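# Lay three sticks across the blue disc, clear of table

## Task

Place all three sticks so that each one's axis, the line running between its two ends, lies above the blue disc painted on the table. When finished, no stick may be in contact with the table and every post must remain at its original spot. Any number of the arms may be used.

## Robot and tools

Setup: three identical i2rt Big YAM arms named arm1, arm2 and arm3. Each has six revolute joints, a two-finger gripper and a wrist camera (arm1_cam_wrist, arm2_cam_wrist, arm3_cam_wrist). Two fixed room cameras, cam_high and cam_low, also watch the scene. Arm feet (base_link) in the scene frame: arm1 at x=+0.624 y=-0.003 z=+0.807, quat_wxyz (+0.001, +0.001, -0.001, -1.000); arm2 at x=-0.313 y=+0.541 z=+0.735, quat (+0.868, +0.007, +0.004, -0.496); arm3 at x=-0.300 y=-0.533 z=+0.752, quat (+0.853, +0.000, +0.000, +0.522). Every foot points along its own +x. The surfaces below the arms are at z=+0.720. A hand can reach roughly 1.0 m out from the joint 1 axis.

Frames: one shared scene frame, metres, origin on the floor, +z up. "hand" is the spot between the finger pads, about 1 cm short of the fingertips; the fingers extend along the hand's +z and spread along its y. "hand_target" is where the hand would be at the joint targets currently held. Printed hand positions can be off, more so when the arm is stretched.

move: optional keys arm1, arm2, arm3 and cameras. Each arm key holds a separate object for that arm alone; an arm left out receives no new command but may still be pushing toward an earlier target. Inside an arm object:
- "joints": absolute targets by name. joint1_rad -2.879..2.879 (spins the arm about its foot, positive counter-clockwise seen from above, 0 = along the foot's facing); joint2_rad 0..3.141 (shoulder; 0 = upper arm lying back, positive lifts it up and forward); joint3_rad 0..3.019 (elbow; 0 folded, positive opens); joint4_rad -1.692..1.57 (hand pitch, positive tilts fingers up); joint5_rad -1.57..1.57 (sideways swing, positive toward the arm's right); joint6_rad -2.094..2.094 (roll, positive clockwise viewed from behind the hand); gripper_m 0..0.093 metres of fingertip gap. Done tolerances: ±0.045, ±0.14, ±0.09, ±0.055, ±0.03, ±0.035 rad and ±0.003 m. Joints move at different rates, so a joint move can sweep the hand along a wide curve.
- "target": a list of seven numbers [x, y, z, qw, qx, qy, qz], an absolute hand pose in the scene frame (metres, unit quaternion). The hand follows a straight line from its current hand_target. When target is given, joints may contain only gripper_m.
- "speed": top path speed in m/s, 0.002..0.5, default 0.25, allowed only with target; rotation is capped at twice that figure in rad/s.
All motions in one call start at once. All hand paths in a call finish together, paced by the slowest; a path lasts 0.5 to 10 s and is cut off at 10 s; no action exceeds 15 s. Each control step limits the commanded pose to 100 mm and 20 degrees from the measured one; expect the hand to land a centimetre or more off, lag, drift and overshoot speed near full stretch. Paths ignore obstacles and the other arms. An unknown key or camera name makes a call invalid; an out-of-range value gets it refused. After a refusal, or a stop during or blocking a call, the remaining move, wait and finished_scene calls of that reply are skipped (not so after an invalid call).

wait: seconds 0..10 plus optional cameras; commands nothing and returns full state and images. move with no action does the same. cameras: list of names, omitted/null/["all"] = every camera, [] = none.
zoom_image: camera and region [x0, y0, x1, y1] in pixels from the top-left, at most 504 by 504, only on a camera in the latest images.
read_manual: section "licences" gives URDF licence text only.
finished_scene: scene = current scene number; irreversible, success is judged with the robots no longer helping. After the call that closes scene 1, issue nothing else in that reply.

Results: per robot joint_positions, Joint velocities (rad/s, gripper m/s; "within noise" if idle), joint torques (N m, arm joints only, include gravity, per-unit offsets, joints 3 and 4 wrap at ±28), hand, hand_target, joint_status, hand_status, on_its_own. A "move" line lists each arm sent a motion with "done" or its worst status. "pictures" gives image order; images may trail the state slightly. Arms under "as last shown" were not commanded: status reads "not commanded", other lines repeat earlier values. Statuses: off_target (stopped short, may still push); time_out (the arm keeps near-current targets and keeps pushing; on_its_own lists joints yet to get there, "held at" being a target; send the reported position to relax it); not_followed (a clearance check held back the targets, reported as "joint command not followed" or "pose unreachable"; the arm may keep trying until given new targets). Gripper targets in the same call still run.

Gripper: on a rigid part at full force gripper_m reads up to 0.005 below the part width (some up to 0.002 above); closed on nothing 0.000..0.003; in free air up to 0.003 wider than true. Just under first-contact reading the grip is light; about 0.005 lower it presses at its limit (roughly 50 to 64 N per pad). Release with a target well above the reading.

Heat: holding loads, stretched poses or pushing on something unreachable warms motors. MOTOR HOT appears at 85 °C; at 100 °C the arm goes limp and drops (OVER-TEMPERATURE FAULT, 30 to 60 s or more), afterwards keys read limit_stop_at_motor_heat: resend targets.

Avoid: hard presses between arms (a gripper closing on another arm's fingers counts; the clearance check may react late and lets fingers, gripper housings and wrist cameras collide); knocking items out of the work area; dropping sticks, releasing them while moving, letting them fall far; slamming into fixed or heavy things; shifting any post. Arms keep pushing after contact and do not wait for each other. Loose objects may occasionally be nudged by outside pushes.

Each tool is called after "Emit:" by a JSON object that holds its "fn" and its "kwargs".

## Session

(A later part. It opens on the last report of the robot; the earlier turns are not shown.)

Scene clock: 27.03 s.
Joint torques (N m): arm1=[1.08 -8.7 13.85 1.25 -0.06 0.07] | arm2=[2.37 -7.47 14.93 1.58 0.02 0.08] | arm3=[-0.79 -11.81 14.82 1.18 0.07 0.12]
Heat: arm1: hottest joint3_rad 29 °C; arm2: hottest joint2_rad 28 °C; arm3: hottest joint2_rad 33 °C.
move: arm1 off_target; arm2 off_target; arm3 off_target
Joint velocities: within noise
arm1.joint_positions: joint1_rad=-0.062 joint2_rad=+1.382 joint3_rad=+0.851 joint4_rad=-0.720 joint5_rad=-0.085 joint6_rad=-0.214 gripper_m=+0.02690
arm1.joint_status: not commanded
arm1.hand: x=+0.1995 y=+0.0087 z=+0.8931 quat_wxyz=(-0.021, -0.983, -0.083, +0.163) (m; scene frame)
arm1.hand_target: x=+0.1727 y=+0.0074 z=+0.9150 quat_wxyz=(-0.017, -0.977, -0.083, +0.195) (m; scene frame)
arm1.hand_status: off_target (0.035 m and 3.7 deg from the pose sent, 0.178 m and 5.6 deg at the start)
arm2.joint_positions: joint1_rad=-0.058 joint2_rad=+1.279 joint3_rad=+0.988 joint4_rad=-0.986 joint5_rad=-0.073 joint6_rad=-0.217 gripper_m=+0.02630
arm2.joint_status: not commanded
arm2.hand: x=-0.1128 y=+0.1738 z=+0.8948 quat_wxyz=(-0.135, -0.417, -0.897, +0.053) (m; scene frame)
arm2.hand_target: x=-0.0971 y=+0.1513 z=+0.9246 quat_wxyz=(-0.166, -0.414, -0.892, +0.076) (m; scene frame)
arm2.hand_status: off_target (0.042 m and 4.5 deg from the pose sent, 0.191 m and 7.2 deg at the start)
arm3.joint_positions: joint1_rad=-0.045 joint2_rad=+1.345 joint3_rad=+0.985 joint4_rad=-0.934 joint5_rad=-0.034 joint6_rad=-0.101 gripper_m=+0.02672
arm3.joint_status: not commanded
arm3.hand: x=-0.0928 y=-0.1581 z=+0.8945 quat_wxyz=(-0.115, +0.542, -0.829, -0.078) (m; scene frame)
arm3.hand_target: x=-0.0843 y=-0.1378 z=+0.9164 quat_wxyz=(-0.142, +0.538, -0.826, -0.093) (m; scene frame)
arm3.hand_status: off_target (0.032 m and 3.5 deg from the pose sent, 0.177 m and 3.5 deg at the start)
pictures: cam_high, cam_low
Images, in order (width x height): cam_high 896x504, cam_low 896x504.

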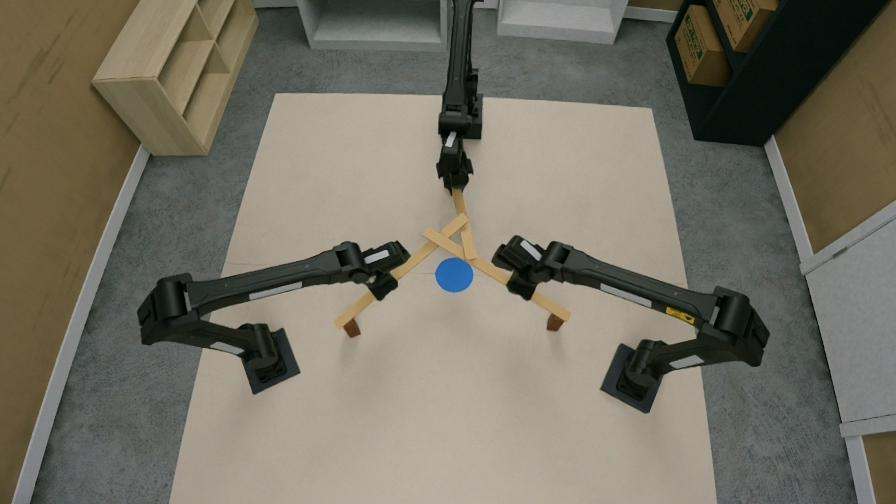

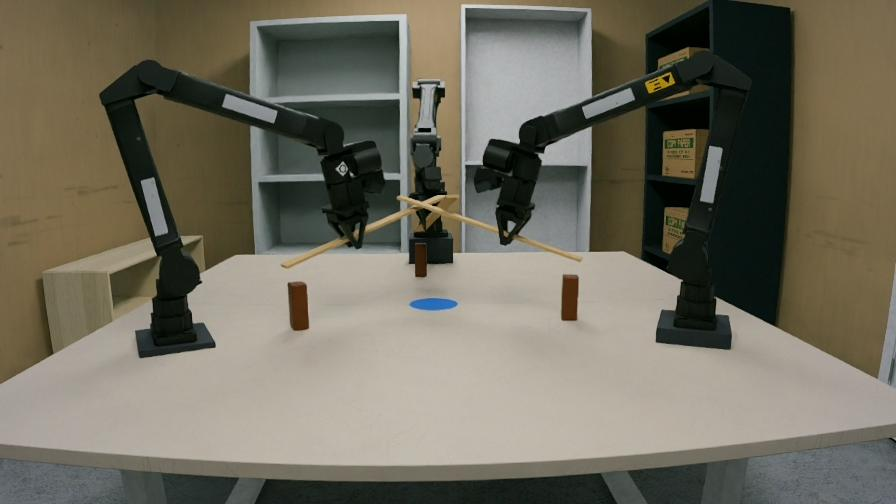

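Emit:
{"fn": "move", "kwargs": {"arm1": {"target":[0.166,0.0065,0.870,0.0114,0.9873,0.0837,-0.1344],"speed":0.08}, "arm2": {"target":[-0.091,0.1415,0.875,0.1263,0.4169,0.8982,-0.0586],"speed":0.08}, "arm3": {"target":[-0.082,-0.140,0.872,0.1116,-0.5405,0.8307,0.0726],"speed":0.08}, "cameras": ["cam_high","cam_low"]}}

Emit:
{"fn": "zoom_image", "kwargs": {"camera": "cam_high", "region": [330, 130, 600, 350]}}

Emit:
{"fn": "zoom_image", "kwargs": {"camera": "cam_low", "region": [250, 150, 620, 350]}}

Scene clock: 30.10 s.
Joint torques (N m): arm1=[1.44 -8.94 12.64 0.17 0.03 0.09] | arm2=[2.49 -8.29 13.85 1.46 0.05 0.11] | arm3=[-1.44 -13.04 11.73 1.43 0.11 0.07]
Heat: arm1: hottest joint3_rad 29 °C; arm2: hottest joint2_rad 29 °C; arm3: hottest joint2_rad 33 °C.
move: arm1 off_target; arm2 off_target; arm3 off_target
Joint velocities: within noise
arm1.joint_positions: joint1_rad=-0.047 joint2_rad=+1.511 joint3_rad=+0.895 joint4_rad=-0.720 joint5_rad=-0.057 joint6_rad=-0.212 gripper_m=+0.02690
arm1.joint_status: not commanded
arm1.hand: x=+0.1877 y=+0.0078 z=+0.8573 quat_wxyz=(-0.014, -0.989, -0.086, +0.119) (m; scene frame)
arm1.hand_target: x=+0.1669 y=+0.0064 z=+0.8705 quat_wxyz=(-0.012, -0.987, -0.084, +0.135) (m; scene frame)
arm1.hand_status: off_target (0.025 m and 1.8 deg from the pose sent, 0.041 m and 3.4 deg at the start)
arm2.joint_positions: joint1_rad=-0.050 joint2_rad=+1.387 joint3_rad=+0.988 joint4_rad=-0.951 joint5_rad=-0.052 joint6_rad=-0.214 gripper_m=+0.02630
arm2.joint_status: not commanded
arm2.hand: x=-0.1085 y=+0.1655 z=+0.8535 quat_wxyz=(-0.100, -0.419, -0.902, +0.039) (m; scene frame)
arm2.hand_target: x=-0.0919 y=+0.1433 z=+0.8758 quat_wxyz=(-0.127, -0.417, -0.898, +0.058) (m; scene frame)
arm2.hand_status: off_target (0.037 m and 3.8 deg from the pose sent, 0.044 m and 1.1 deg at the start)
arm3.joint_positions: joint1_rad=-0.045 joint2_rad=+1.427 joint3_rad=+0.985 joint4_rad=-0.906 joint5_rad=-0.029 joint6_rad=-0.101 gripper_m=+0.02672
arm3.joint_status: not commanded
arm3.hand: x=-0.0889 y=-0.1530 z=+0.8627 quat_wxyz=(-0.093, +0.543, -0.832, -0.064) (m; scene frame)
arm3.hand_target: x=-0.0823 y=-0.1404 z=+0.8723 quat_wxyz=(-0.112, +0.541, -0.831, -0.073) (m; scene frame)
arm3.hand_status: off_target (0.017 m and 2.4 deg from the pose sent, 0.031 m and 0.9 deg at the start)
pictures: cam_high, cam_low
Images, in order (width x height): cam_high 896x504, cam_low 896x504.

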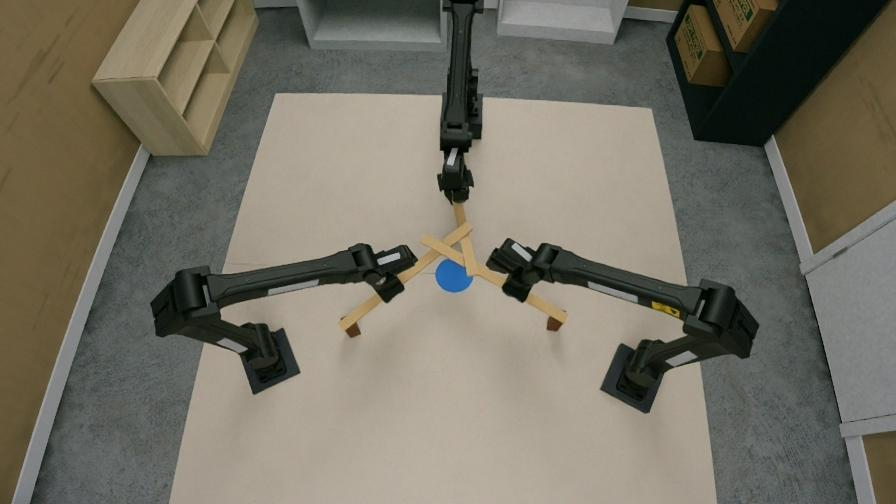

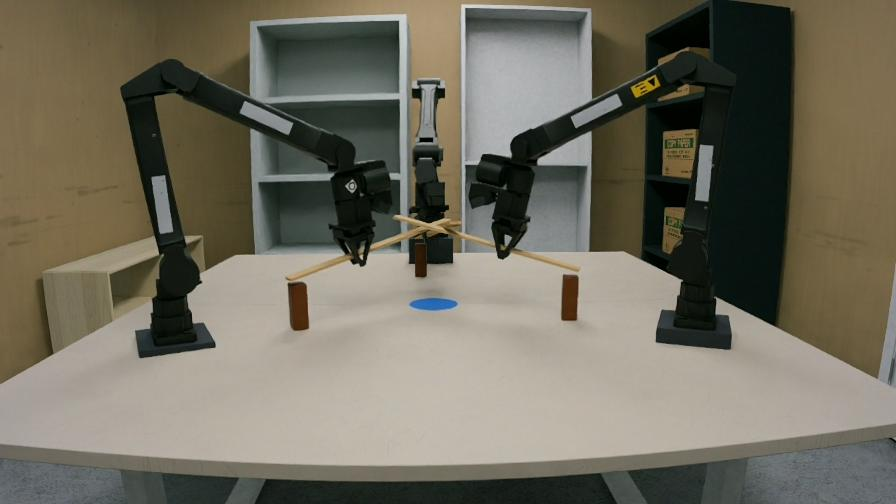

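Scaled by 1.867 from the camera's 896x504 image, which has a finer 1280x720 frame.

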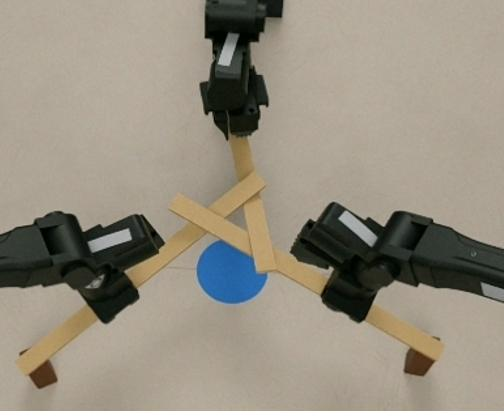

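Scaled by 1.362 from the camera's 896x504 image, which has a finer 1280x720 frame.

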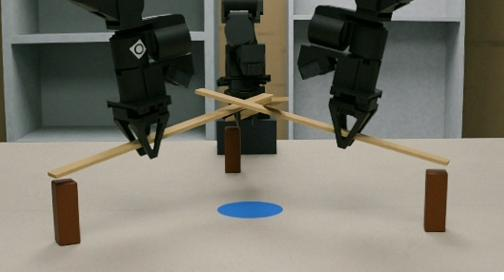

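Emit:
{"fn": "move", "kwargs": {"arm1": {"target":[0.172,0.0075,0.851,0.0085,0.9914,0.0841,-0.0998],"speed":0.06}, "arm2": {"target":[-0.090,0.142,0.858,0.1027,0.4183,0.9012,-0.0477],"speed":0.06}, "arm3": {"target":[-0.088,-0.150,0.854,0.0876,-0.5424,0.8336,0.0570],"speed":0.06}, "cameras": ["cam_high","cam_low"]}}

Emit:
{"fn": "zoom_image", "kwargs": {"camera": "cam_high", "region": [330, 130, 600, 350]}}

Emit:
{"fn": "zoom_image", "kwargs": {"camera": "cam_low", "region": [250, 150, 620, 350]}}

Scene clock: 33.00 s.
Joint torques (N m): arm1=[1.2 -8.88 11.95 -0.35 0.2 0.07] | arm2=[2.49 -8.18 13.87 0.8 0.08 0.11] | arm3=[-0.97 -13.33 10.84 0.73 0.12 0.06]
Heat: arm1: hottest joint3_rad 30 °C; arm2: hottest joint2_rad 29 °C; arm3: hottest joint2_rad 33 °C.
move: arm1 off_target; arm2 off_target; arm3 done
Joint velocities: within noise
arm1.joint_positions: joint1_rad=-0.040 joint2_rad=+1.555 joint3_rad=+0.913 joint4_rad=-0.738 joint5_rad=-0.045 joint6_rad=-0.212 gripper_m=+0.02690
arm1.joint_status: not commanded
arm1.hand: x=+0.1876 y=+0.0068 z=+0.8442 quat_wxyz=(-0.012, -0.991, -0.088, +0.096) (m; scene frame)
arm1.hand_target: x=+0.1724 y=+0.0075 z=+0.8512 quat_wxyz=(-0.009, -0.991, -0.084, +0.100) (m; scene frame)
arm1.hand_status: off_target (0.017 m and 0.7 deg from the pose sent, 0.017 m and 2.3 deg at the start)
arm2.joint_positions: joint1_rad=-0.043 joint2_rad=+1.428 joint3_rad=+0.995 joint4_rad=-0.951 joint5_rad=-0.040 joint6_rad=-0.209 gripper_m=+0.02630
arm2.joint_status: not commanded
arm2.hand: x=-0.1068 y=+0.1643 z=+0.8396 quat_wxyz=(-0.083, -0.420, -0.903, +0.033) (m; scene frame)
arm2.hand_target: x=-0.0906 y=+0.1435 z=+0.8586 quat_wxyz=(-0.103, -0.418, -0.901, +0.048) (m; scene frame)
arm2.hand_status: off_target (0.033 m and 2.8 deg from the pose sent, 0.030 m and 1.1 deg at the start)
arm3.joint_positions: joint1_rad=-0.043 joint2_rad=+1.455 joint3_rad=+0.976 joint4_rad=-0.906 joint5_rad=-0.023 joint6_rad=-0.101 gripper_m=+0.02672
arm3.joint_status: not commanded
arm3.hand: x=-0.0909 y=-0.1573 z=+0.8475 quat_wxyz=(-0.078, +0.545, -0.833, -0.053) (m; scene frame)
arm3.hand_target: x=-0.0880 y=-0.1501 z=+0.8541 quat_wxyz=(-0.088, +0.542, -0.834, -0.057) (m; scene frame)
arm3.hand_status: done (0.010 m and 1.3 deg from the pose sent, 0.009 m and 1.0 deg at the start)
pictures: cam_high, cam_low
Images, in order (width x height): cam_high 896x504, cam_low 896x504.

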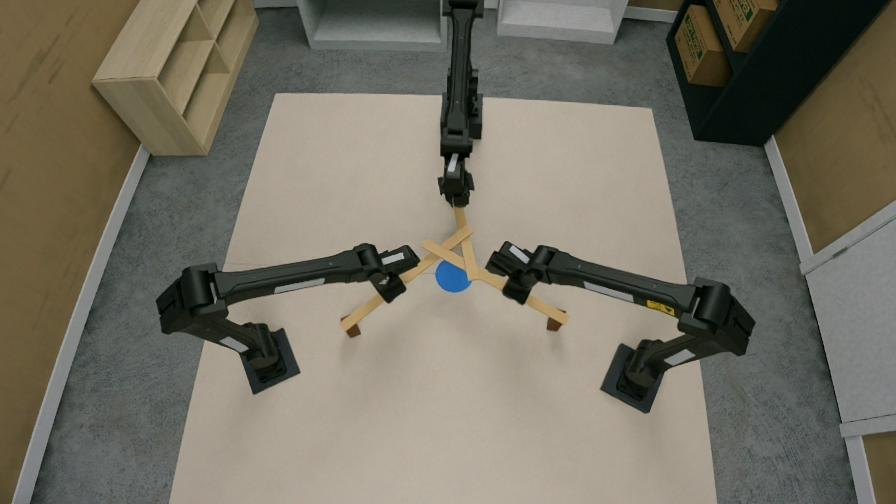

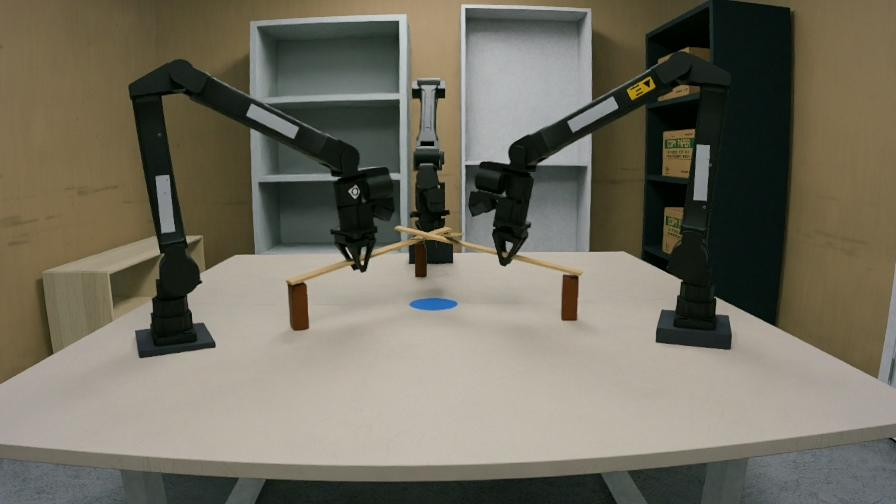

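Scaled by 1.867 from the camera's 896x504 image, which has a finer 1280x720 frame.

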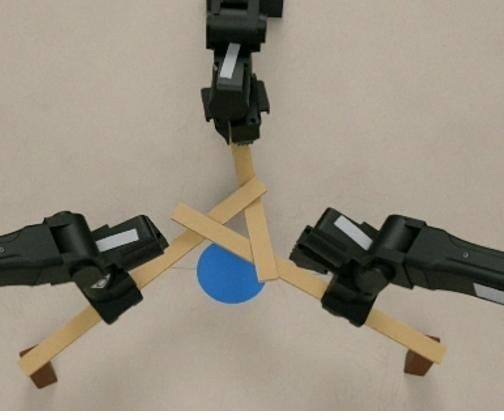

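Scaled by 1.362 from the camera's 896x504 image, which has a finer 1280x720 frame.

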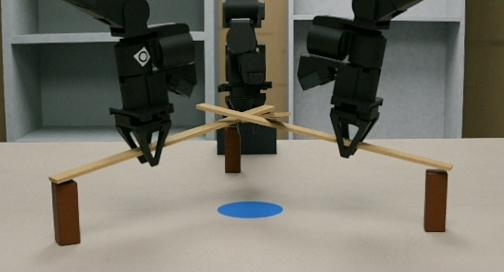

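Emit:
{"fn": "move", "kwargs": {"arm1": {"target":[0.180,0.0085,0.838,0.0065,0.9935,0.0843,-0.0764],"speed":0.06}, "arm2": {"target":[-0.090,0.142,0.849,0.0869,0.4191,0.9028,-0.0403],"speed":0.06}, "arm3": {"target":[-0.088,-0.150,0.840,0.0680,-0.5436,0.8354,0.0442],"speed":0.06}, "cameras": ["cam_high","cam_low"]}}

Emit:
{"fn": "zoom_image", "kwargs": {"camera": "cam_high", "region": [330, 130, 600, 350]}}

Emit:
{"fn": "zoom_image", "kwargs": {"camera": "cam_low", "region": [270, 200, 600, 330]}}

Scene clock: 35.33 s.
Joint torques (N m): arm1=[1.08 -8.94 11.44 -0.31 0.18 0.07] | arm2=[2.43 -8.64 13.83 0.34 0.03 0.11] | arm3=[-0.67 -13.22 11.71 0.34 0.1 0.09]
Heat: arm1: hottest joint3_rad 30 °C; arm2: hottest joint2_rad 29 °C; arm3: hottest joint2_rad 33 °C.
move: arm1 off_target; arm2 off_target; arm3 off_target
Joint velocities: within noise
arm1.joint_positions: joint1_rad=-0.040 joint2_rad=+1.583 joint3_rad=+0.914 joint4_rad=-0.754 joint5_rad=-0.034 joint6_rad=-0.212 gripper_m=+0.02690
arm1.joint_status: not commanded
arm1.hand: x=+0.1942 y=+0.0083 z=+0.8320 quat_wxyz=(-0.009, -0.993, -0.088, +0.074) (m; scene frame)
arm1.hand_target: x=+0.1805 y=+0.0085 z=+0.8380 quat_wxyz=(-0.007, -0.993, -0.084, +0.077) (m; scene frame)
arm1.hand_status: off_target (0.015 m and 0.6 deg from the pose sent, 0.010 m and 2.4 deg at the start)
arm2.joint_positions: joint1_rad=-0.040 joint2_rad=+1.459 joint3_rad=+1.004 joint4_rad=-0.957 joint5_rad=-0.031 joint6_rad=-0.207 gripper_m=+0.02630
arm2.joint_status: not commanded
arm2.hand: x=-0.1061 y=+0.1631 z=+0.8302 quat_wxyz=(-0.069, -0.420, -0.904, +0.027) (m; scene frame)
arm2.hand_target: x=-0.0905 y=+0.1433 z=+0.8495 quat_wxyz=(-0.088, -0.419, -0.903, +0.040) (m; scene frame)
arm2.hand_status: off_target (0.032 m and 2.5 deg from the pose sent, 0.030 m and 1.0 deg at the start)
arm3.joint_positions: joint1_rad=-0.043 joint2_rad=+1.490 joint3_rad=+0.976 joint4_rad=-0.914 joint5_rad=-0.017 joint6_rad=-0.101 gripper_m=+0.02672
arm3.joint_status: not commanded
arm3.hand: x=-0.0917 y=-0.1608 z=+0.8325 quat_wxyz=(-0.059, +0.545, -0.835, -0.040) (m; scene frame)
arm3.hand_target: x=-0.0881 y=-0.1502 z=+0.8402 quat_wxyz=(-0.068, +0.544, -0.835, -0.044) (m; scene frame)
arm3.hand_status: off_target (0.014 m and 1.1 deg from the pose sent, 0.011 m and 1.5 deg at the start)
pictures: cam_high, cam_low
Images, in order (width x height): cam_high 896x504, cam_low 896x504.

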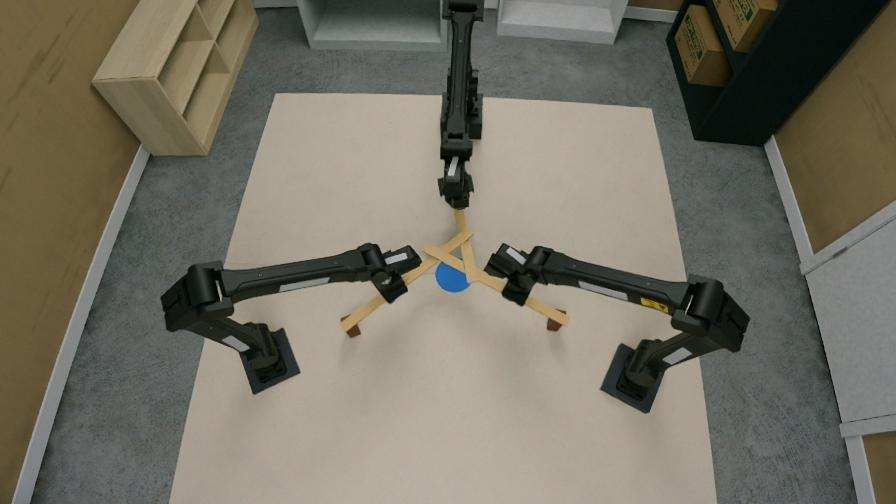

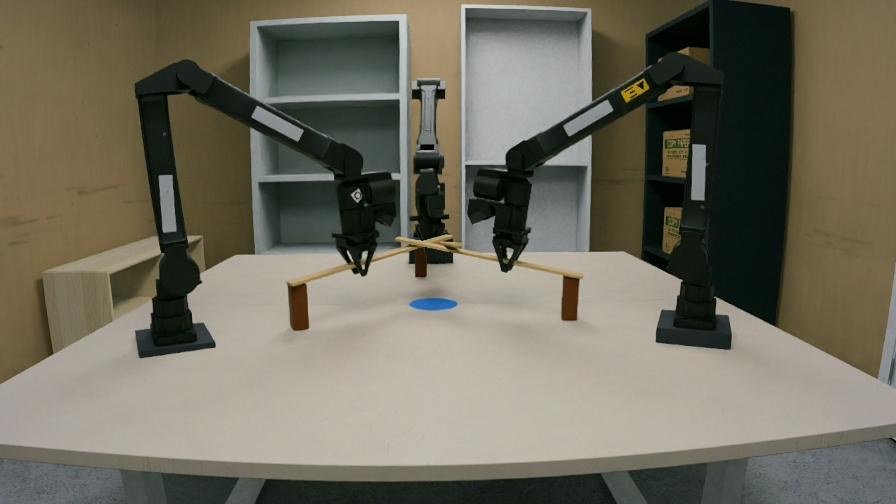

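Scaled by 1.867 from the camera's 896x504 image, which has a finer 1280x720 frame.

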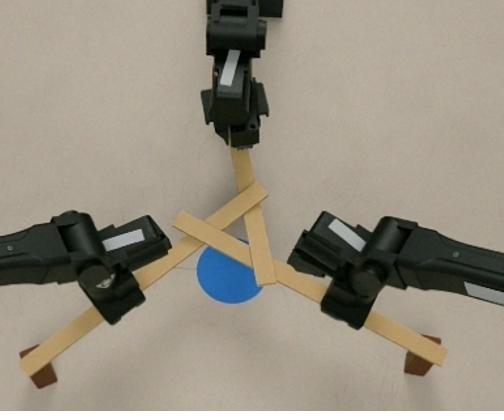

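Scaled by 1.527 from the camera's 896x504 image, which has a finer 1280x720 frame.

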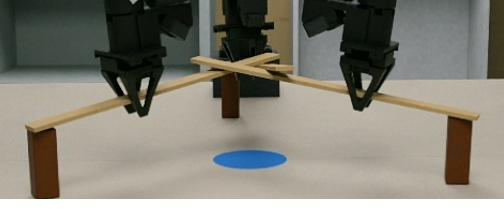

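Emit:
{"fn": "move", "kwargs": {"arm1": {"target":[0.180,0.0085,0.832,0.0056,0.9942,0.0843,-0.0661],"speed":0.06}, "arm2": {"target":[-0.090,0.142,0.844,0.0775,0.4194,0.9036,-0.0360],"speed":0.06}, "arm3": {"target":[-0.088,-0.150,0.834,0.0570,-0.5441,0.8363,0.0371],"speed":0.06}, "cameras": ["cam_high","cam_low"]}}

Emit:
{"fn": "zoom_image", "kwargs": {"camera": "cam_low", "region": [270, 200, 600, 330]}}

Emit:
{"fn": "zoom_image", "kwargs": {"camera": "cam_low", "region": [370, 210, 500, 300]}}

Scene clock: 37.33 s.
Joint torques (N m): arm1=[1.2 -9.76 11.52 -0.53 0.25 0.06] | arm2=[2.61 -8.35 13.82 0.34 0 0.09] | arm3=[-0.79 -11.58 12.52 0.29 0.1 0.08]
Heat: arm1: hottest joint3_rad 31 °C; arm2: hottest joint3_rad 30 °C; arm3: hottest joint2_rad 33 °C.
move: arm1 off_target; arm2 off_target; arm3 off_target
Joint velocities: within noise
arm1.joint_positions: joint1_rad=-0.038 joint2_rad=+1.598 joint3_rad=+0.921 joint4_rad=-0.759 joint5_rad=-0.033 joint6_rad=-0.213 gripper_m=+0.02690
arm1.joint_status: not commanded
arm1.hand: x=+0.1935 y=+0.0076 z=+0.8283 quat_wxyz=(-0.009, -0.994, -0.089, +0.068) (m; scene frame)
arm1.hand_target: x=+0.1804 y=+0.0085 z=+0.8321 quat_wxyz=(-0.006, -0.994, -0.084, +0.067) (m; scene frame)
arm1.hand_status: off_target (0.014 m and 0.7 deg from the pose sent, 0.014 m and 1.1 deg at the start)
arm2.joint_positions: joint1_rad=-0.040 joint2_rad=+1.471 joint3_rad=+1.011 joint4_rad=-0.968 joint5_rad=-0.026 joint6_rad=-0.204 gripper_m=+0.02630
arm2.joint_status: not commanded
arm2.hand: x=-0.1070 y=+0.1630 z=+0.8275 quat_wxyz=(-0.062, -0.422, -0.904, +0.025) (m; scene frame)
arm2.hand_target: x=-0.0906 y=+0.1433 z=+0.8444 quat_wxyz=(-0.078, -0.419, -0.904, +0.036) (m; scene frame)
arm2.hand_status: off_target (0.032 m and 2.3 deg from the pose sent, 0.030 m and 1.4 deg at the start)
arm3.joint_positions: joint1_rad=-0.042 joint2_rad=+1.497 joint3_rad=+0.976 joint4_rad=-0.926 joint5_rad=-0.015 joint6_rad=-0.101 gripper_m=+0.02672
arm3.joint_status: not commanded
arm3.hand: x=-0.0933 y=-0.1636 z=+0.8295 quat_wxyz=(-0.052, +0.546, -0.836, -0.035) (m; scene frame)
arm3.hand_target: x=-0.0882 y=-0.1504 z=+0.8341 quat_wxyz=(-0.057, +0.544, -0.836, -0.037) (m; scene frame)
arm3.hand_status: off_target (0.015 m and 0.7 deg from the pose sent, 0.012 m and 0.5 deg at the start)
pictures: cam_high, cam_low
Images, in order (width x height): cam_high 896x504, cam_low 896x504.

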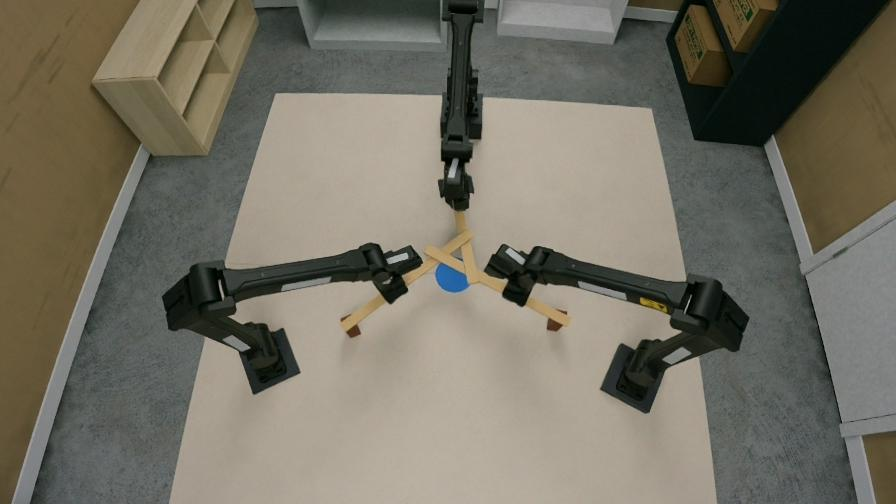

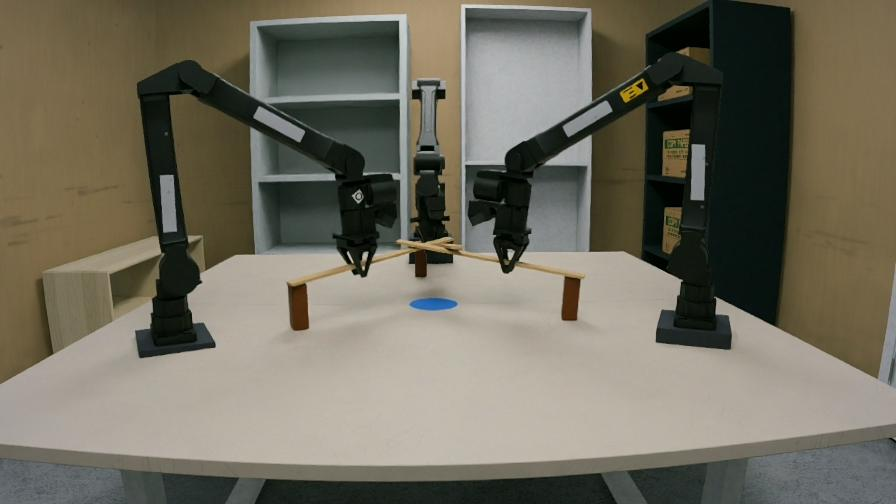

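Scaled by 1.527 from the camera's 896x504 image, which has a finer 1280x720 frame.

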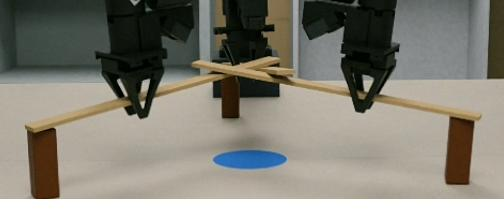

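Scaled by 3.877 from the camera's 896x504 image, which has a finer 1280x720 frame.

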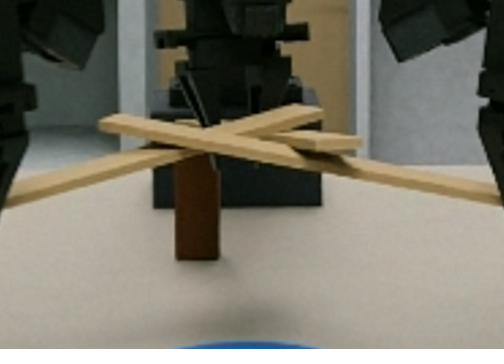

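Emit:
{"fn": "move", "kwargs": {"arm1": {"target":[0.180,0.0085,0.826,0.0050,0.9946,0.0843,-0.0591],"speed":0.06}, "arm2": {"target":[-0.090,0.142,0.838,0.0696,0.4198,0.9044,-0.0323],"speed":0.06}, "arm3": {"target":[-0.087,-0.148,0.828,0.0497,-0.5444,0.8367,0.0323],"speed":0.06}, "cameras": ["cam_high","cam_low"]}}

Emit:
{"fn": "zoom_image", "kwargs": {"camera": "cam_low", "region": [270, 200, 600, 330]}}

Emit:
{"fn": "zoom_image", "kwargs": {"camera": "cam_low", "region": [370, 210, 500, 300]}}

Scene clock: 39.43 s.
Joint torques (N m): arm1=[1.38 -8.53 11.43 -0.25 0.35 0.04] | arm2=[2.61 -7.47 13.78 0.49 0.1 0.09] | arm3=[-0.85 -10.58 12.85 0.54 0.14 0.1]
Heat: arm1: hottest joint3_rad 31 °C; arm2: hottest joint3_rad 31 °C; arm3: hottest joint2_rad 33 °C.
move: arm1 off_target; arm2 off_target; arm3 off_target
Joint velocities: within noise
arm1.joint_positions: joint1_rad=-0.037 joint2_rad=+1.603 joint3_rad=+0.924 joint4_rad=-0.765 joint5_rad=-0.031 joint6_rad=-0.213 gripper_m=+0.02690
arm1.joint_status: not commanded
arm1.hand: x=+0.1937 y=+0.0078 z=+0.8274 quat_wxyz=(-0.009, -0.994, -0.089, +0.064) (m; scene frame)
arm1.hand_target: x=+0.1804 y=+0.0084 z=+0.8261 quat_wxyz=(-0.005, -0.995, -0.085, +0.060) (m; scene frame)
arm1.hand_status: off_target (0.014 m and 0.9 deg from the pose sent, 0.014 m and 1.2 deg at the start)
arm2.joint_positions: joint1_rad=-0.039 joint2_rad=+1.476 joint3_rad=+1.014 joint4_rad=-0.976 joint5_rad=-0.025 joint6_rad=-0.203 gripper_m=+0.02630
arm2.joint_status: not commanded
arm2.hand: x=-0.1073 y=+0.1633 z=+0.8265 quat_wxyz=(-0.057, -0.422, -0.904, +0.023) (m; scene frame)
arm2.hand_target: x=-0.0906 y=+0.1433 z=+0.8384 quat_wxyz=(-0.070, -0.420, -0.904, +0.032) (m; scene frame)
arm2.hand_status: off_target (0.030 m and 1.8 deg from the pose sent, 0.029 m and 1.3 deg at the start)
arm3.joint_positions: joint1_rad=-0.042 joint2_rad=+1.504 joint3_rad=+0.983 joint4_rad=-0.936 joint5_rad=-0.014 joint6_rad=-0.101 gripper_m=+0.02672
arm3.joint_status: not commanded
arm3.hand: x=-0.0934 y=-0.1635 z=+0.8286 quat_wxyz=(-0.047, +0.546, -0.836, -0.032) (m; scene frame)
arm3.hand_target: x=-0.0874 y=-0.1484 z=+0.8282 quat_wxyz=(-0.050, +0.545, -0.837, -0.033) (m; scene frame)
arm3.hand_status: off_target (0.017 m and 0.4 deg from the pose sent, 0.017 m and 0.5 deg at the start)
pictures: cam_high, cam_low
Images, in order (width x height): cam_high 896x504, cam_low 896x504.

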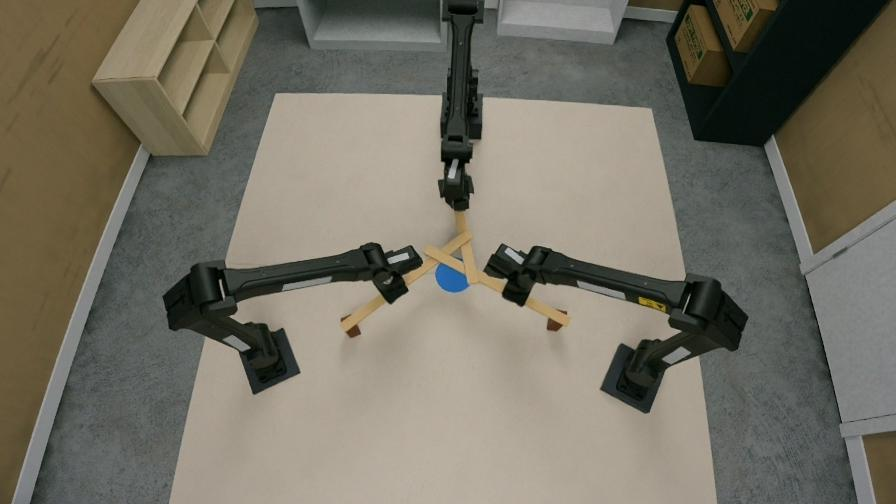

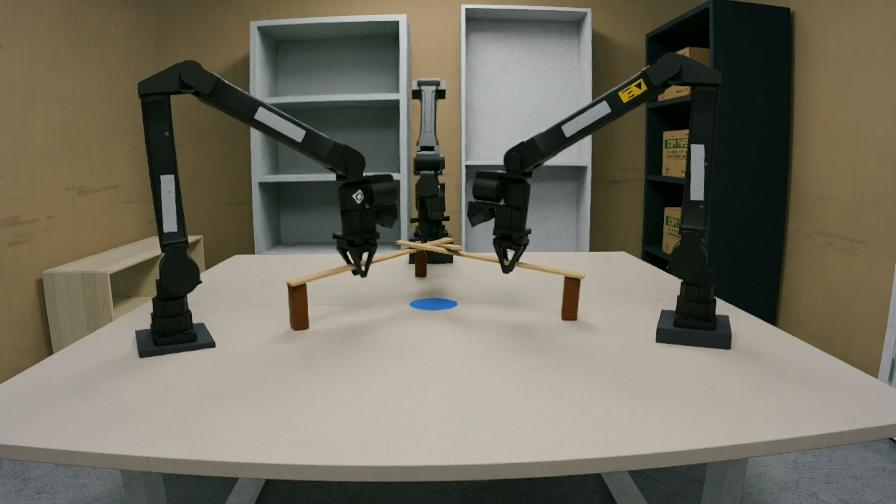

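Scaled by 1.527 from the camera's 896x504 image, which has a finer 1280x720 frame.

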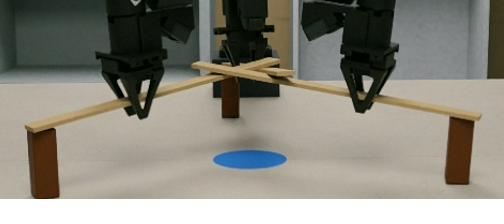

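Scaled by 3.877 from the camera's 896x504 image, which has a finer 1280x720 frame.

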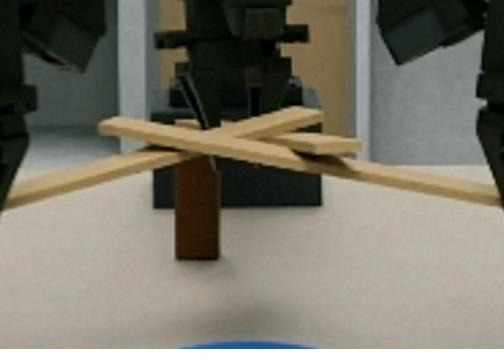

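Emit:
{"fn": "move", "kwargs": {"arm1": {"target":[0.180,0.0085,0.823,0.0042,0.9951,0.0844,-0.0500],"speed":0.06}, "arm2": {"target":[-0.090,0.142,0.835,0.0630,0.4200,0.9049,-0.0292],"speed":0.06}, "arm3": {"target":[-0.087,-0.148,0.826,0.0453,-0.5446,0.8370,0.0295],"speed":0.06}, "cameras": ["cam_high","cam_low"]}}

Emit:
{"fn": "zoom_image", "kwargs": {"camera": "cam_low", "region": [370, 210, 500, 300]}}

Emit:
{"fn": "zoom_image", "kwargs": {"camera": "cam_high", "region": [330, 130, 600, 350]}}

Scene clock: 41.23 s.
Joint torques (N m): arm1=[0.91 -7.36 11.69 -0.1 0.36 0.12] | arm2=[2.78 -7.06 13.82 0.46 0.11 0.09] | arm3=[-0.5 -9.88 12.92 0.54 0.12 0.11]
Heat: arm1: hottest joint3_rad 31 °C; arm2: hottest joint3_rad 31 °C; arm3: hottest joint2_rad 33 °C.
move: arm1 off_target; arm2 off_target; arm3 off_target
Joint velocities: within noise
arm1.joint_positions: joint1_rad=-0.036 joint2_rad=+1.610 joint3_rad=+0.934 joint4_rad=-0.781 joint5_rad=-0.028 joint6_rad=-0.213 gripper_m=+0.02690
arm1.joint_status: not commanded
arm1.hand: x=+0.1939 y=+0.0077 z=+0.8269 quat_wxyz=(-0.008, -0.994, -0.090, +0.057) (m; scene frame)
arm1.hand_target: x=+0.1805 y=+0.0085 z=+0.8231 quat_wxyz=(-0.004, -0.995, -0.084, +0.051) (m; scene frame)
arm1.hand_status: off_target (0.014 m and 1.1 deg from the pose sent, 0.014 m and 1.8 deg at the start)
arm2.joint_positions: joint1_rad=-0.039 joint2_rad=+1.481 joint3_rad=+1.019 joint4_rad=-0.984 joint5_rad=-0.022 joint6_rad=-0.203 gripper_m=+0.02630
arm2.joint_status: not commanded
arm2.hand: x=-0.1076 y=+0.1633 z=+0.8260 quat_wxyz=(-0.054, -0.423, -0.905, +0.021) (m; scene frame)
arm2.hand_target: x=-0.0905 y=+0.1434 z=+0.8354 quat_wxyz=(-0.064, -0.420, -0.905, +0.029) (m; scene frame)
arm2.hand_status: off_target (0.029 m and 1.5 deg from the pose sent, 0.029 m and 1.0 deg at the start)
arm3.joint_positions: joint1_rad=-0.041 joint2_rad=+1.508 joint3_rad=+0.986 joint4_rad=-0.944 joint5_rad=-0.012 joint6_rad=-0.101 gripper_m=+0.02672
arm3.joint_status: not commanded
arm3.hand: x=-0.0936 y=-0.1640 z=+0.8281 quat_wxyz=(-0.044, +0.546, -0.836, -0.030) (m; scene frame)
arm3.hand_target: x=-0.0874 y=-0.1486 z=+0.8260 quat_wxyz=(-0.045, +0.545, -0.837, -0.030) (m; scene frame)
arm3.hand_status: off_target (0.017 m and 0.3 deg from the pose sent, 0.017 m and 0.4 deg at the start)
pictures: cam_high, cam_low
Images, in order (width x height): cam_high 896x504, cam_low 896x504.

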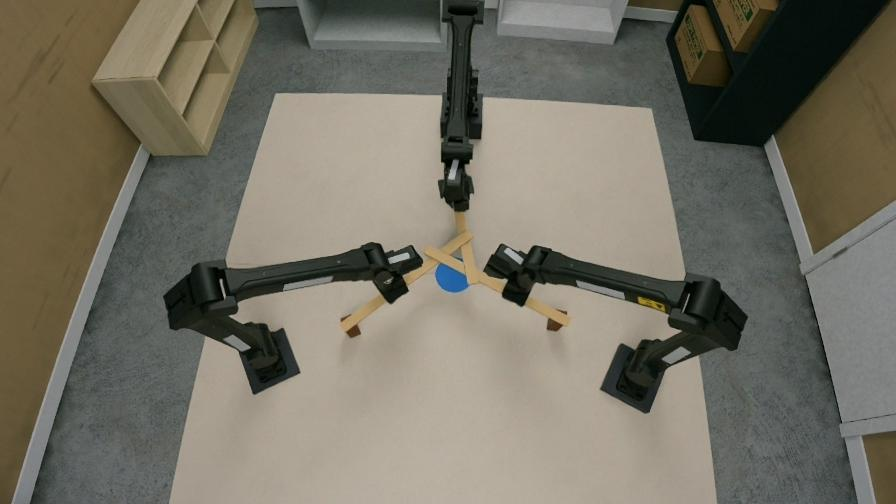

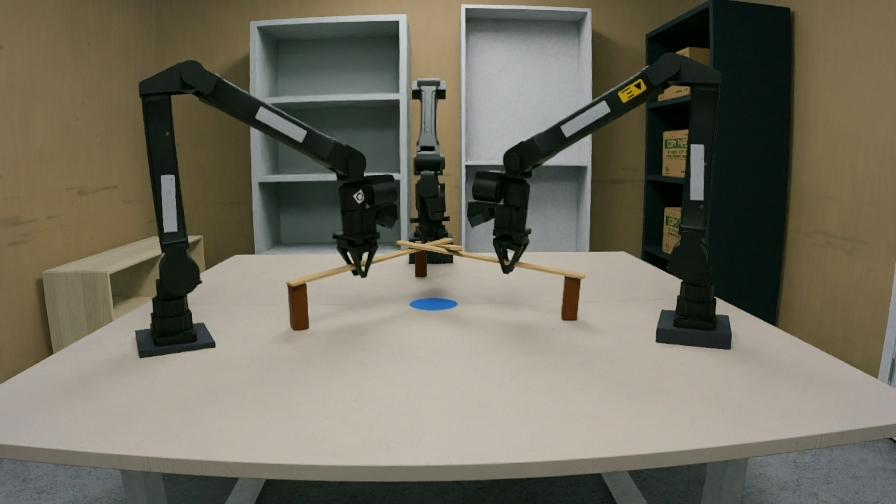

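Scaled by 3.877 from the camera's 896x504 image, which has a finer 1280x720 frame.

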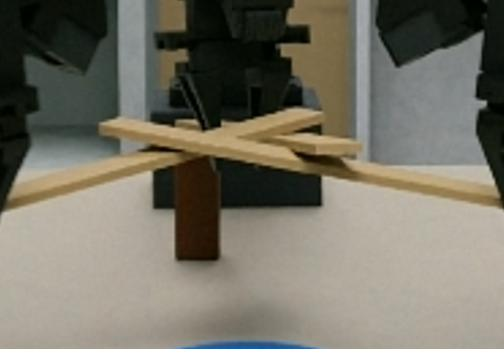

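Scaled by 1.867 from the camera's 896x504 image, which has a finer 1280x720 frame.

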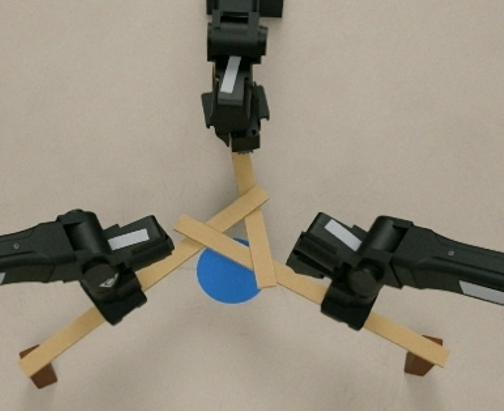

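Emit:
{"fn": "move", "kwargs": {"arm1": {"joints":{"gripper_m":0.05}}, "arm2": {"joints":{"gripper_m":0.05}}, "arm3": {"joints":{"gripper_m":0.05}}, "cameras": ["cam_low","cam_high"]}}

Emit:
{"fn": "zoom_image", "kwargs": {"camera": "cam_low", "region": [270, 200, 600, 330]}}

Emit:
{"fn": "zoom_image", "kwargs": {"camera": "cam_high", "region": [330, 130, 600, 350]}}

Scene clock: 42.57 s.
Joint torques (N m): arm1=[1.49 -10.99 11.15 -0.42 -0.04 0.03] | arm2=[2.49 -9.23 13.01 0.42 0.07 0.09] | arm3=[-0.97 -13.16 12.33 0.44 0.08 0.1]
Heat: arm1: hottest joint3_rad 31 °C; arm2: hottest joint3_rad 32 °C; arm3: hottest joint2_rad 33 °C.
move: arm1 done; arm2 done; arm3 done
Joint velocities: within noise
arm1.joint_positions: joint1_rad=-0.036 joint2_rad=+1.643 joint3_rad=+0.938 joint4_rad=-0.782 joint5_rad=-0.020 joint6_rad=-0.208 gripper_m=+0.04991
arm1.joint_status: all done
arm1.hand: x=+0.1961 y=+0.0089 z=+0.8145 quat_wxyz=(-0.006, -0.995, -0.087, +0.042) (m; scene frame)
arm1.hand_target: x=+0.1805 y=+0.0084 z=+0.8231 quat_wxyz=(-0.004, -0.995, -0.085, +0.051) (m; scene frame)
arm1.hand_status: not commanded
arm2.joint_positions: joint1_rad=-0.036 joint2_rad=+1.505 joint3_rad=+1.028 joint4_rad=-0.984 joint5_rad=-0.021 joint6_rad=-0.203 gripper_m=+0.04991
arm2.joint_status: all done
arm2.hand: x=-0.1053 y=+0.1615 z=+0.8194 quat_wxyz=(-0.047, -0.422, -0.905, +0.017) (m; scene frame)
arm2.hand_target: x=-0.0906 y=+0.1434 z=+0.8352 quat_wxyz=(-0.064, -0.420, -0.905, +0.029) (m; scene frame)
arm2.hand_status: not commanded
arm3.joint_positions: joint1_rad=-0.041 joint2_rad=+1.539 joint3_rad=+0.991 joint4_rad=-0.944 joint5_rad=-0.011 joint6_rad=-0.101 gripper_m=+0.04994
arm3.joint_status: all done
arm3.hand: x=-0.0934 y=-0.1639 z=+0.8173 quat_wxyz=(-0.033, +0.547, -0.836, -0.023) (m; scene frame)
arm3.hand_target: x=-0.0873 y=-0.1485 z=+0.8261 quat_wxyz=(-0.046, +0.545, -0.837, -0.030) (m; scene frame)
arm3.hand_status: not commanded
pictures: cam_high, cam_low
Images, in order (width x height): cam_high 896x504, cam_low 896x504.

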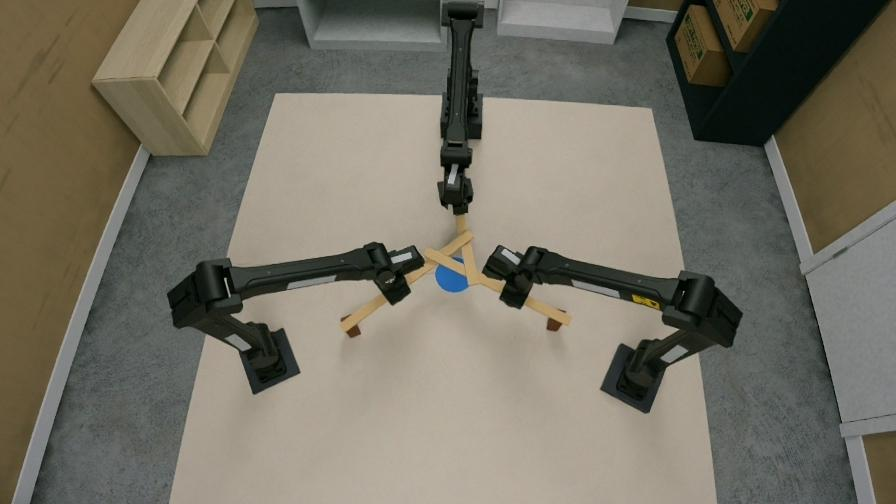

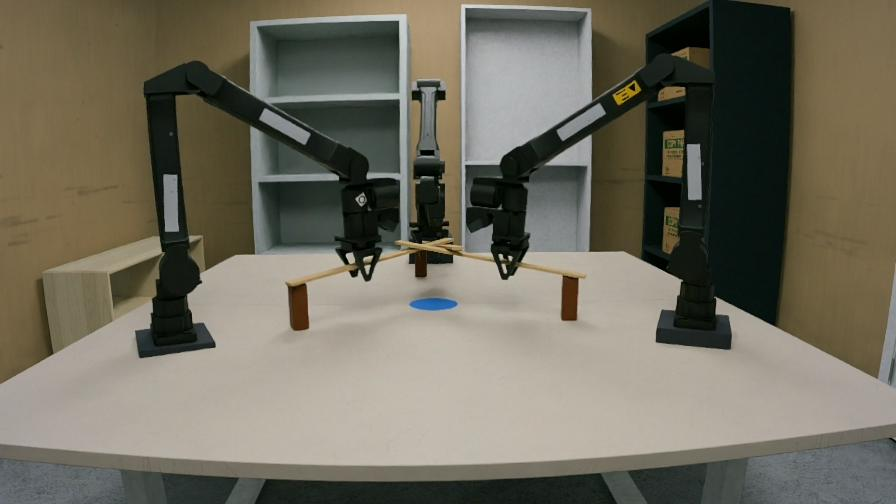

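Scaled by 1.527 from the camera's 896x504 image, which has a finer 1280x720 frame.

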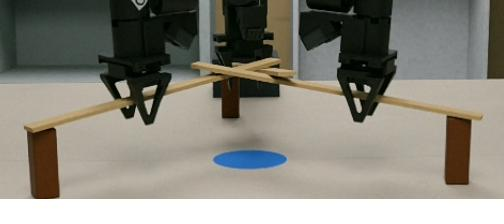

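Scaled by 1.867 from the camera's 896x504 image, which has a finer 1280x720 frame.

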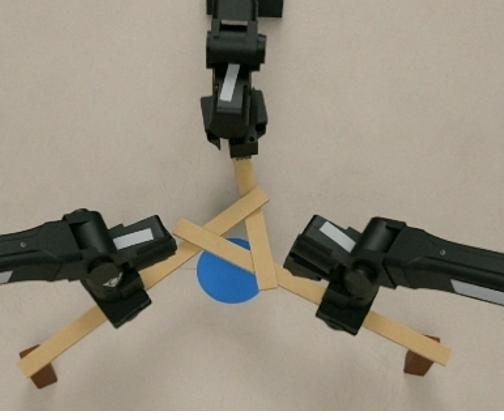

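Released and stable; retreat.

Emit:
{"fn": "move", "kwargs": {"arm1": {"joints":{"gripper_m":0.075},"target":[0.181,0.0085,0.965,0.0042,0.9951,0.0844,-0.0500],"speed":0.13}, "arm2": {"joints":{"gripper_m":0.075},"target":[-0.090,0.143,0.97,0.0630,0.4200,0.9049,-0.0292],"speed":0.13}, "arm3": {"joints":{"gripper_m":0.075},"target":[-0.087,-0.148,0.965,0.0453,-0.5446,0.8370,0.0295],"speed":0.13}, "cameras": ["cam_high","cam_low"]}}

Emit:
{"fn": "zoom_image", "kwargs": {"camera": "cam_low", "region": [270, 200, 600, 330]}}

Emit:
{"fn": "zoom_image", "kwargs": {"camera": "cam_high", "region": [330, 130, 600, 350]}}

Scene clock: 45.07 s.
Joint torques (N m): arm1=[1.49 -10.75 13.14 -0.35 0.04 0.04] | arm2=[2.49 -11.28 14.2 0.08 0.08 0.11] | arm3=[-0.67 -15.21 14.17 0.06 0.09 0.09]
Heat: arm1: hottest joint3_rad 32 °C; arm2: hottest joint3_rad 33 °C; arm3: hottest joint2_rad 33 °C.
move: arm1 off_target; arm2 off_target; arm3 off_target
Joint velocities: within noise
arm1.joint_positions: joint1_rad=-0.036 joint2_rad=+1.475 joint3_rad=+1.135 joint4_rad=-1.170 joint5_rad=-0.020 joint6_rad=-0.206 gripper_m=+0.07487
arm1.joint_status: all done
arm1.hand: x=+0.1961 y=+0.0092 z=+0.9450 quat_wxyz=(-0.008, -0.996, -0.086, +0.030) (m; scene frame)
arm1.hand_target: x=+0.1818 y=+0.0084 z=+0.9650 quat_wxyz=(-0.004, -0.995, -0.084, +0.050) (m; scene frame)
arm1.hand_status: off_target (0.025 m and 2.3 deg from the pose sent, 0.151 m and 1.0 deg at the start)
arm2.joint_positions: joint1_rad=-0.034 joint2_rad=+1.436 joint3_rad=+1.288 joint4_rad=-1.335 joint5_rad=-0.021 joint6_rad=-0.201 gripper_m=+0.07488
arm2.joint_status: all done
arm2.hand: x=-0.1015 y=+0.1545 z=+0.9398 quat_wxyz=(-0.038, -0.421, -0.906, +0.010) (m; scene frame)
arm2.hand_target: x=-0.0909 y=+0.1444 z=+0.9699 quat_wxyz=(-0.063, -0.420, -0.905, +0.029) (m; scene frame)
arm2.hand_status: off_target (0.034 m and 3.6 deg from the pose sent, 0.152 m and 2.3 deg at the start)
arm3.joint_positions: joint1_rad=-0.041 joint2_rad=+1.442 joint3_rad=+1.236 joint4_rad=-1.308 joint5_rad=-0.011 joint6_rad=-0.101 gripper_m=+0.07491
arm3.joint_status: all done
arm3.hand: x=-0.0907 y=-0.1592 z=+0.9418 quat_wxyz=(-0.023, +0.547, -0.837, -0.019) (m; scene frame)
arm3.hand_target: x=-0.0874 y=-0.1487 z=+0.9650 quat_wxyz=(-0.045, +0.545, -0.837, -0.030) (m; scene frame)
arm3.hand_status: off_target (0.026 m and 2.8 deg from the pose sent, 0.149 m and 1.6 deg at the start)
pictures: cam_high, cam_low
Images, in order (width x height): cam_high 896x504, cam_low 896x504.

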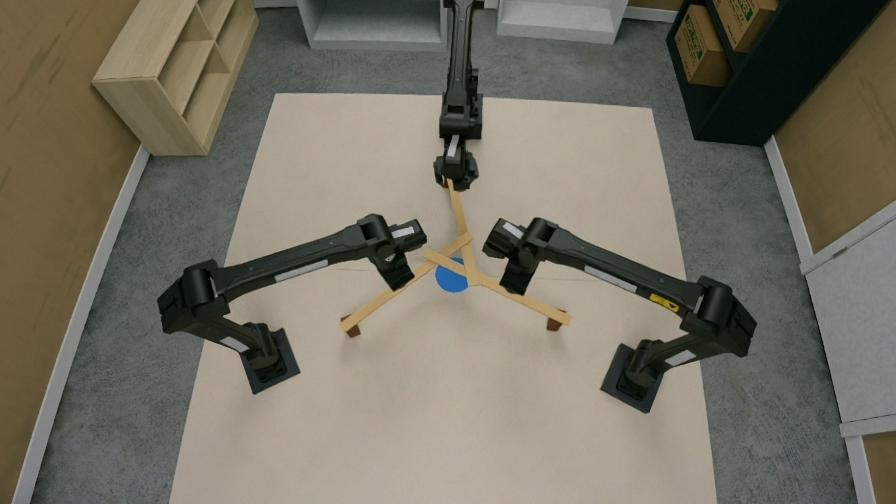

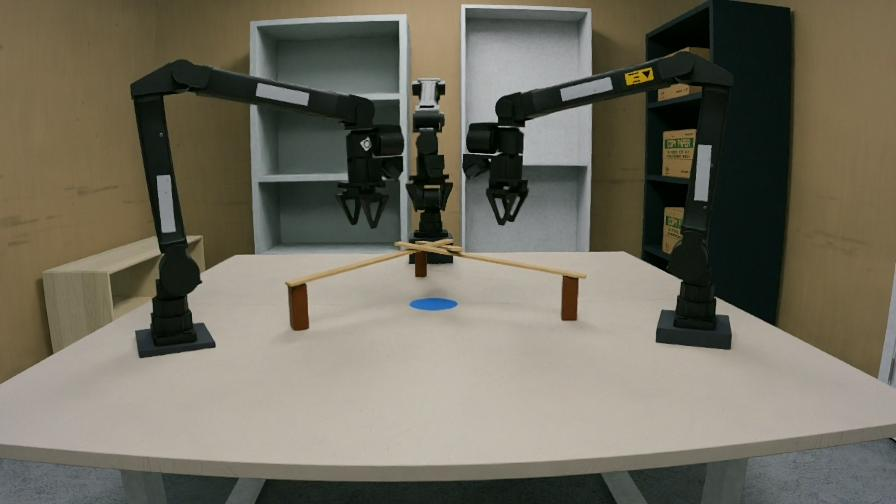

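Scaled by 1.527 from the camera's 896x504 image, which has a finer 1280x720 frame.

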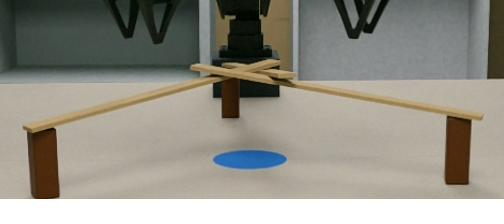

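Scaled by 1.867 from the camera's 896x504 image, which has a finer 1280x720 frame.

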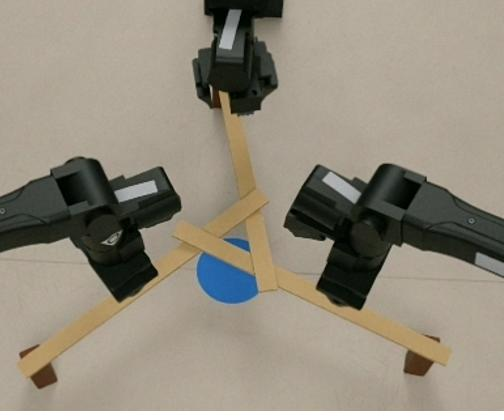

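Emit:
{"fn": "finished_scene", "kwargs": {"scene": 3}}

The scene is finished: the task was done.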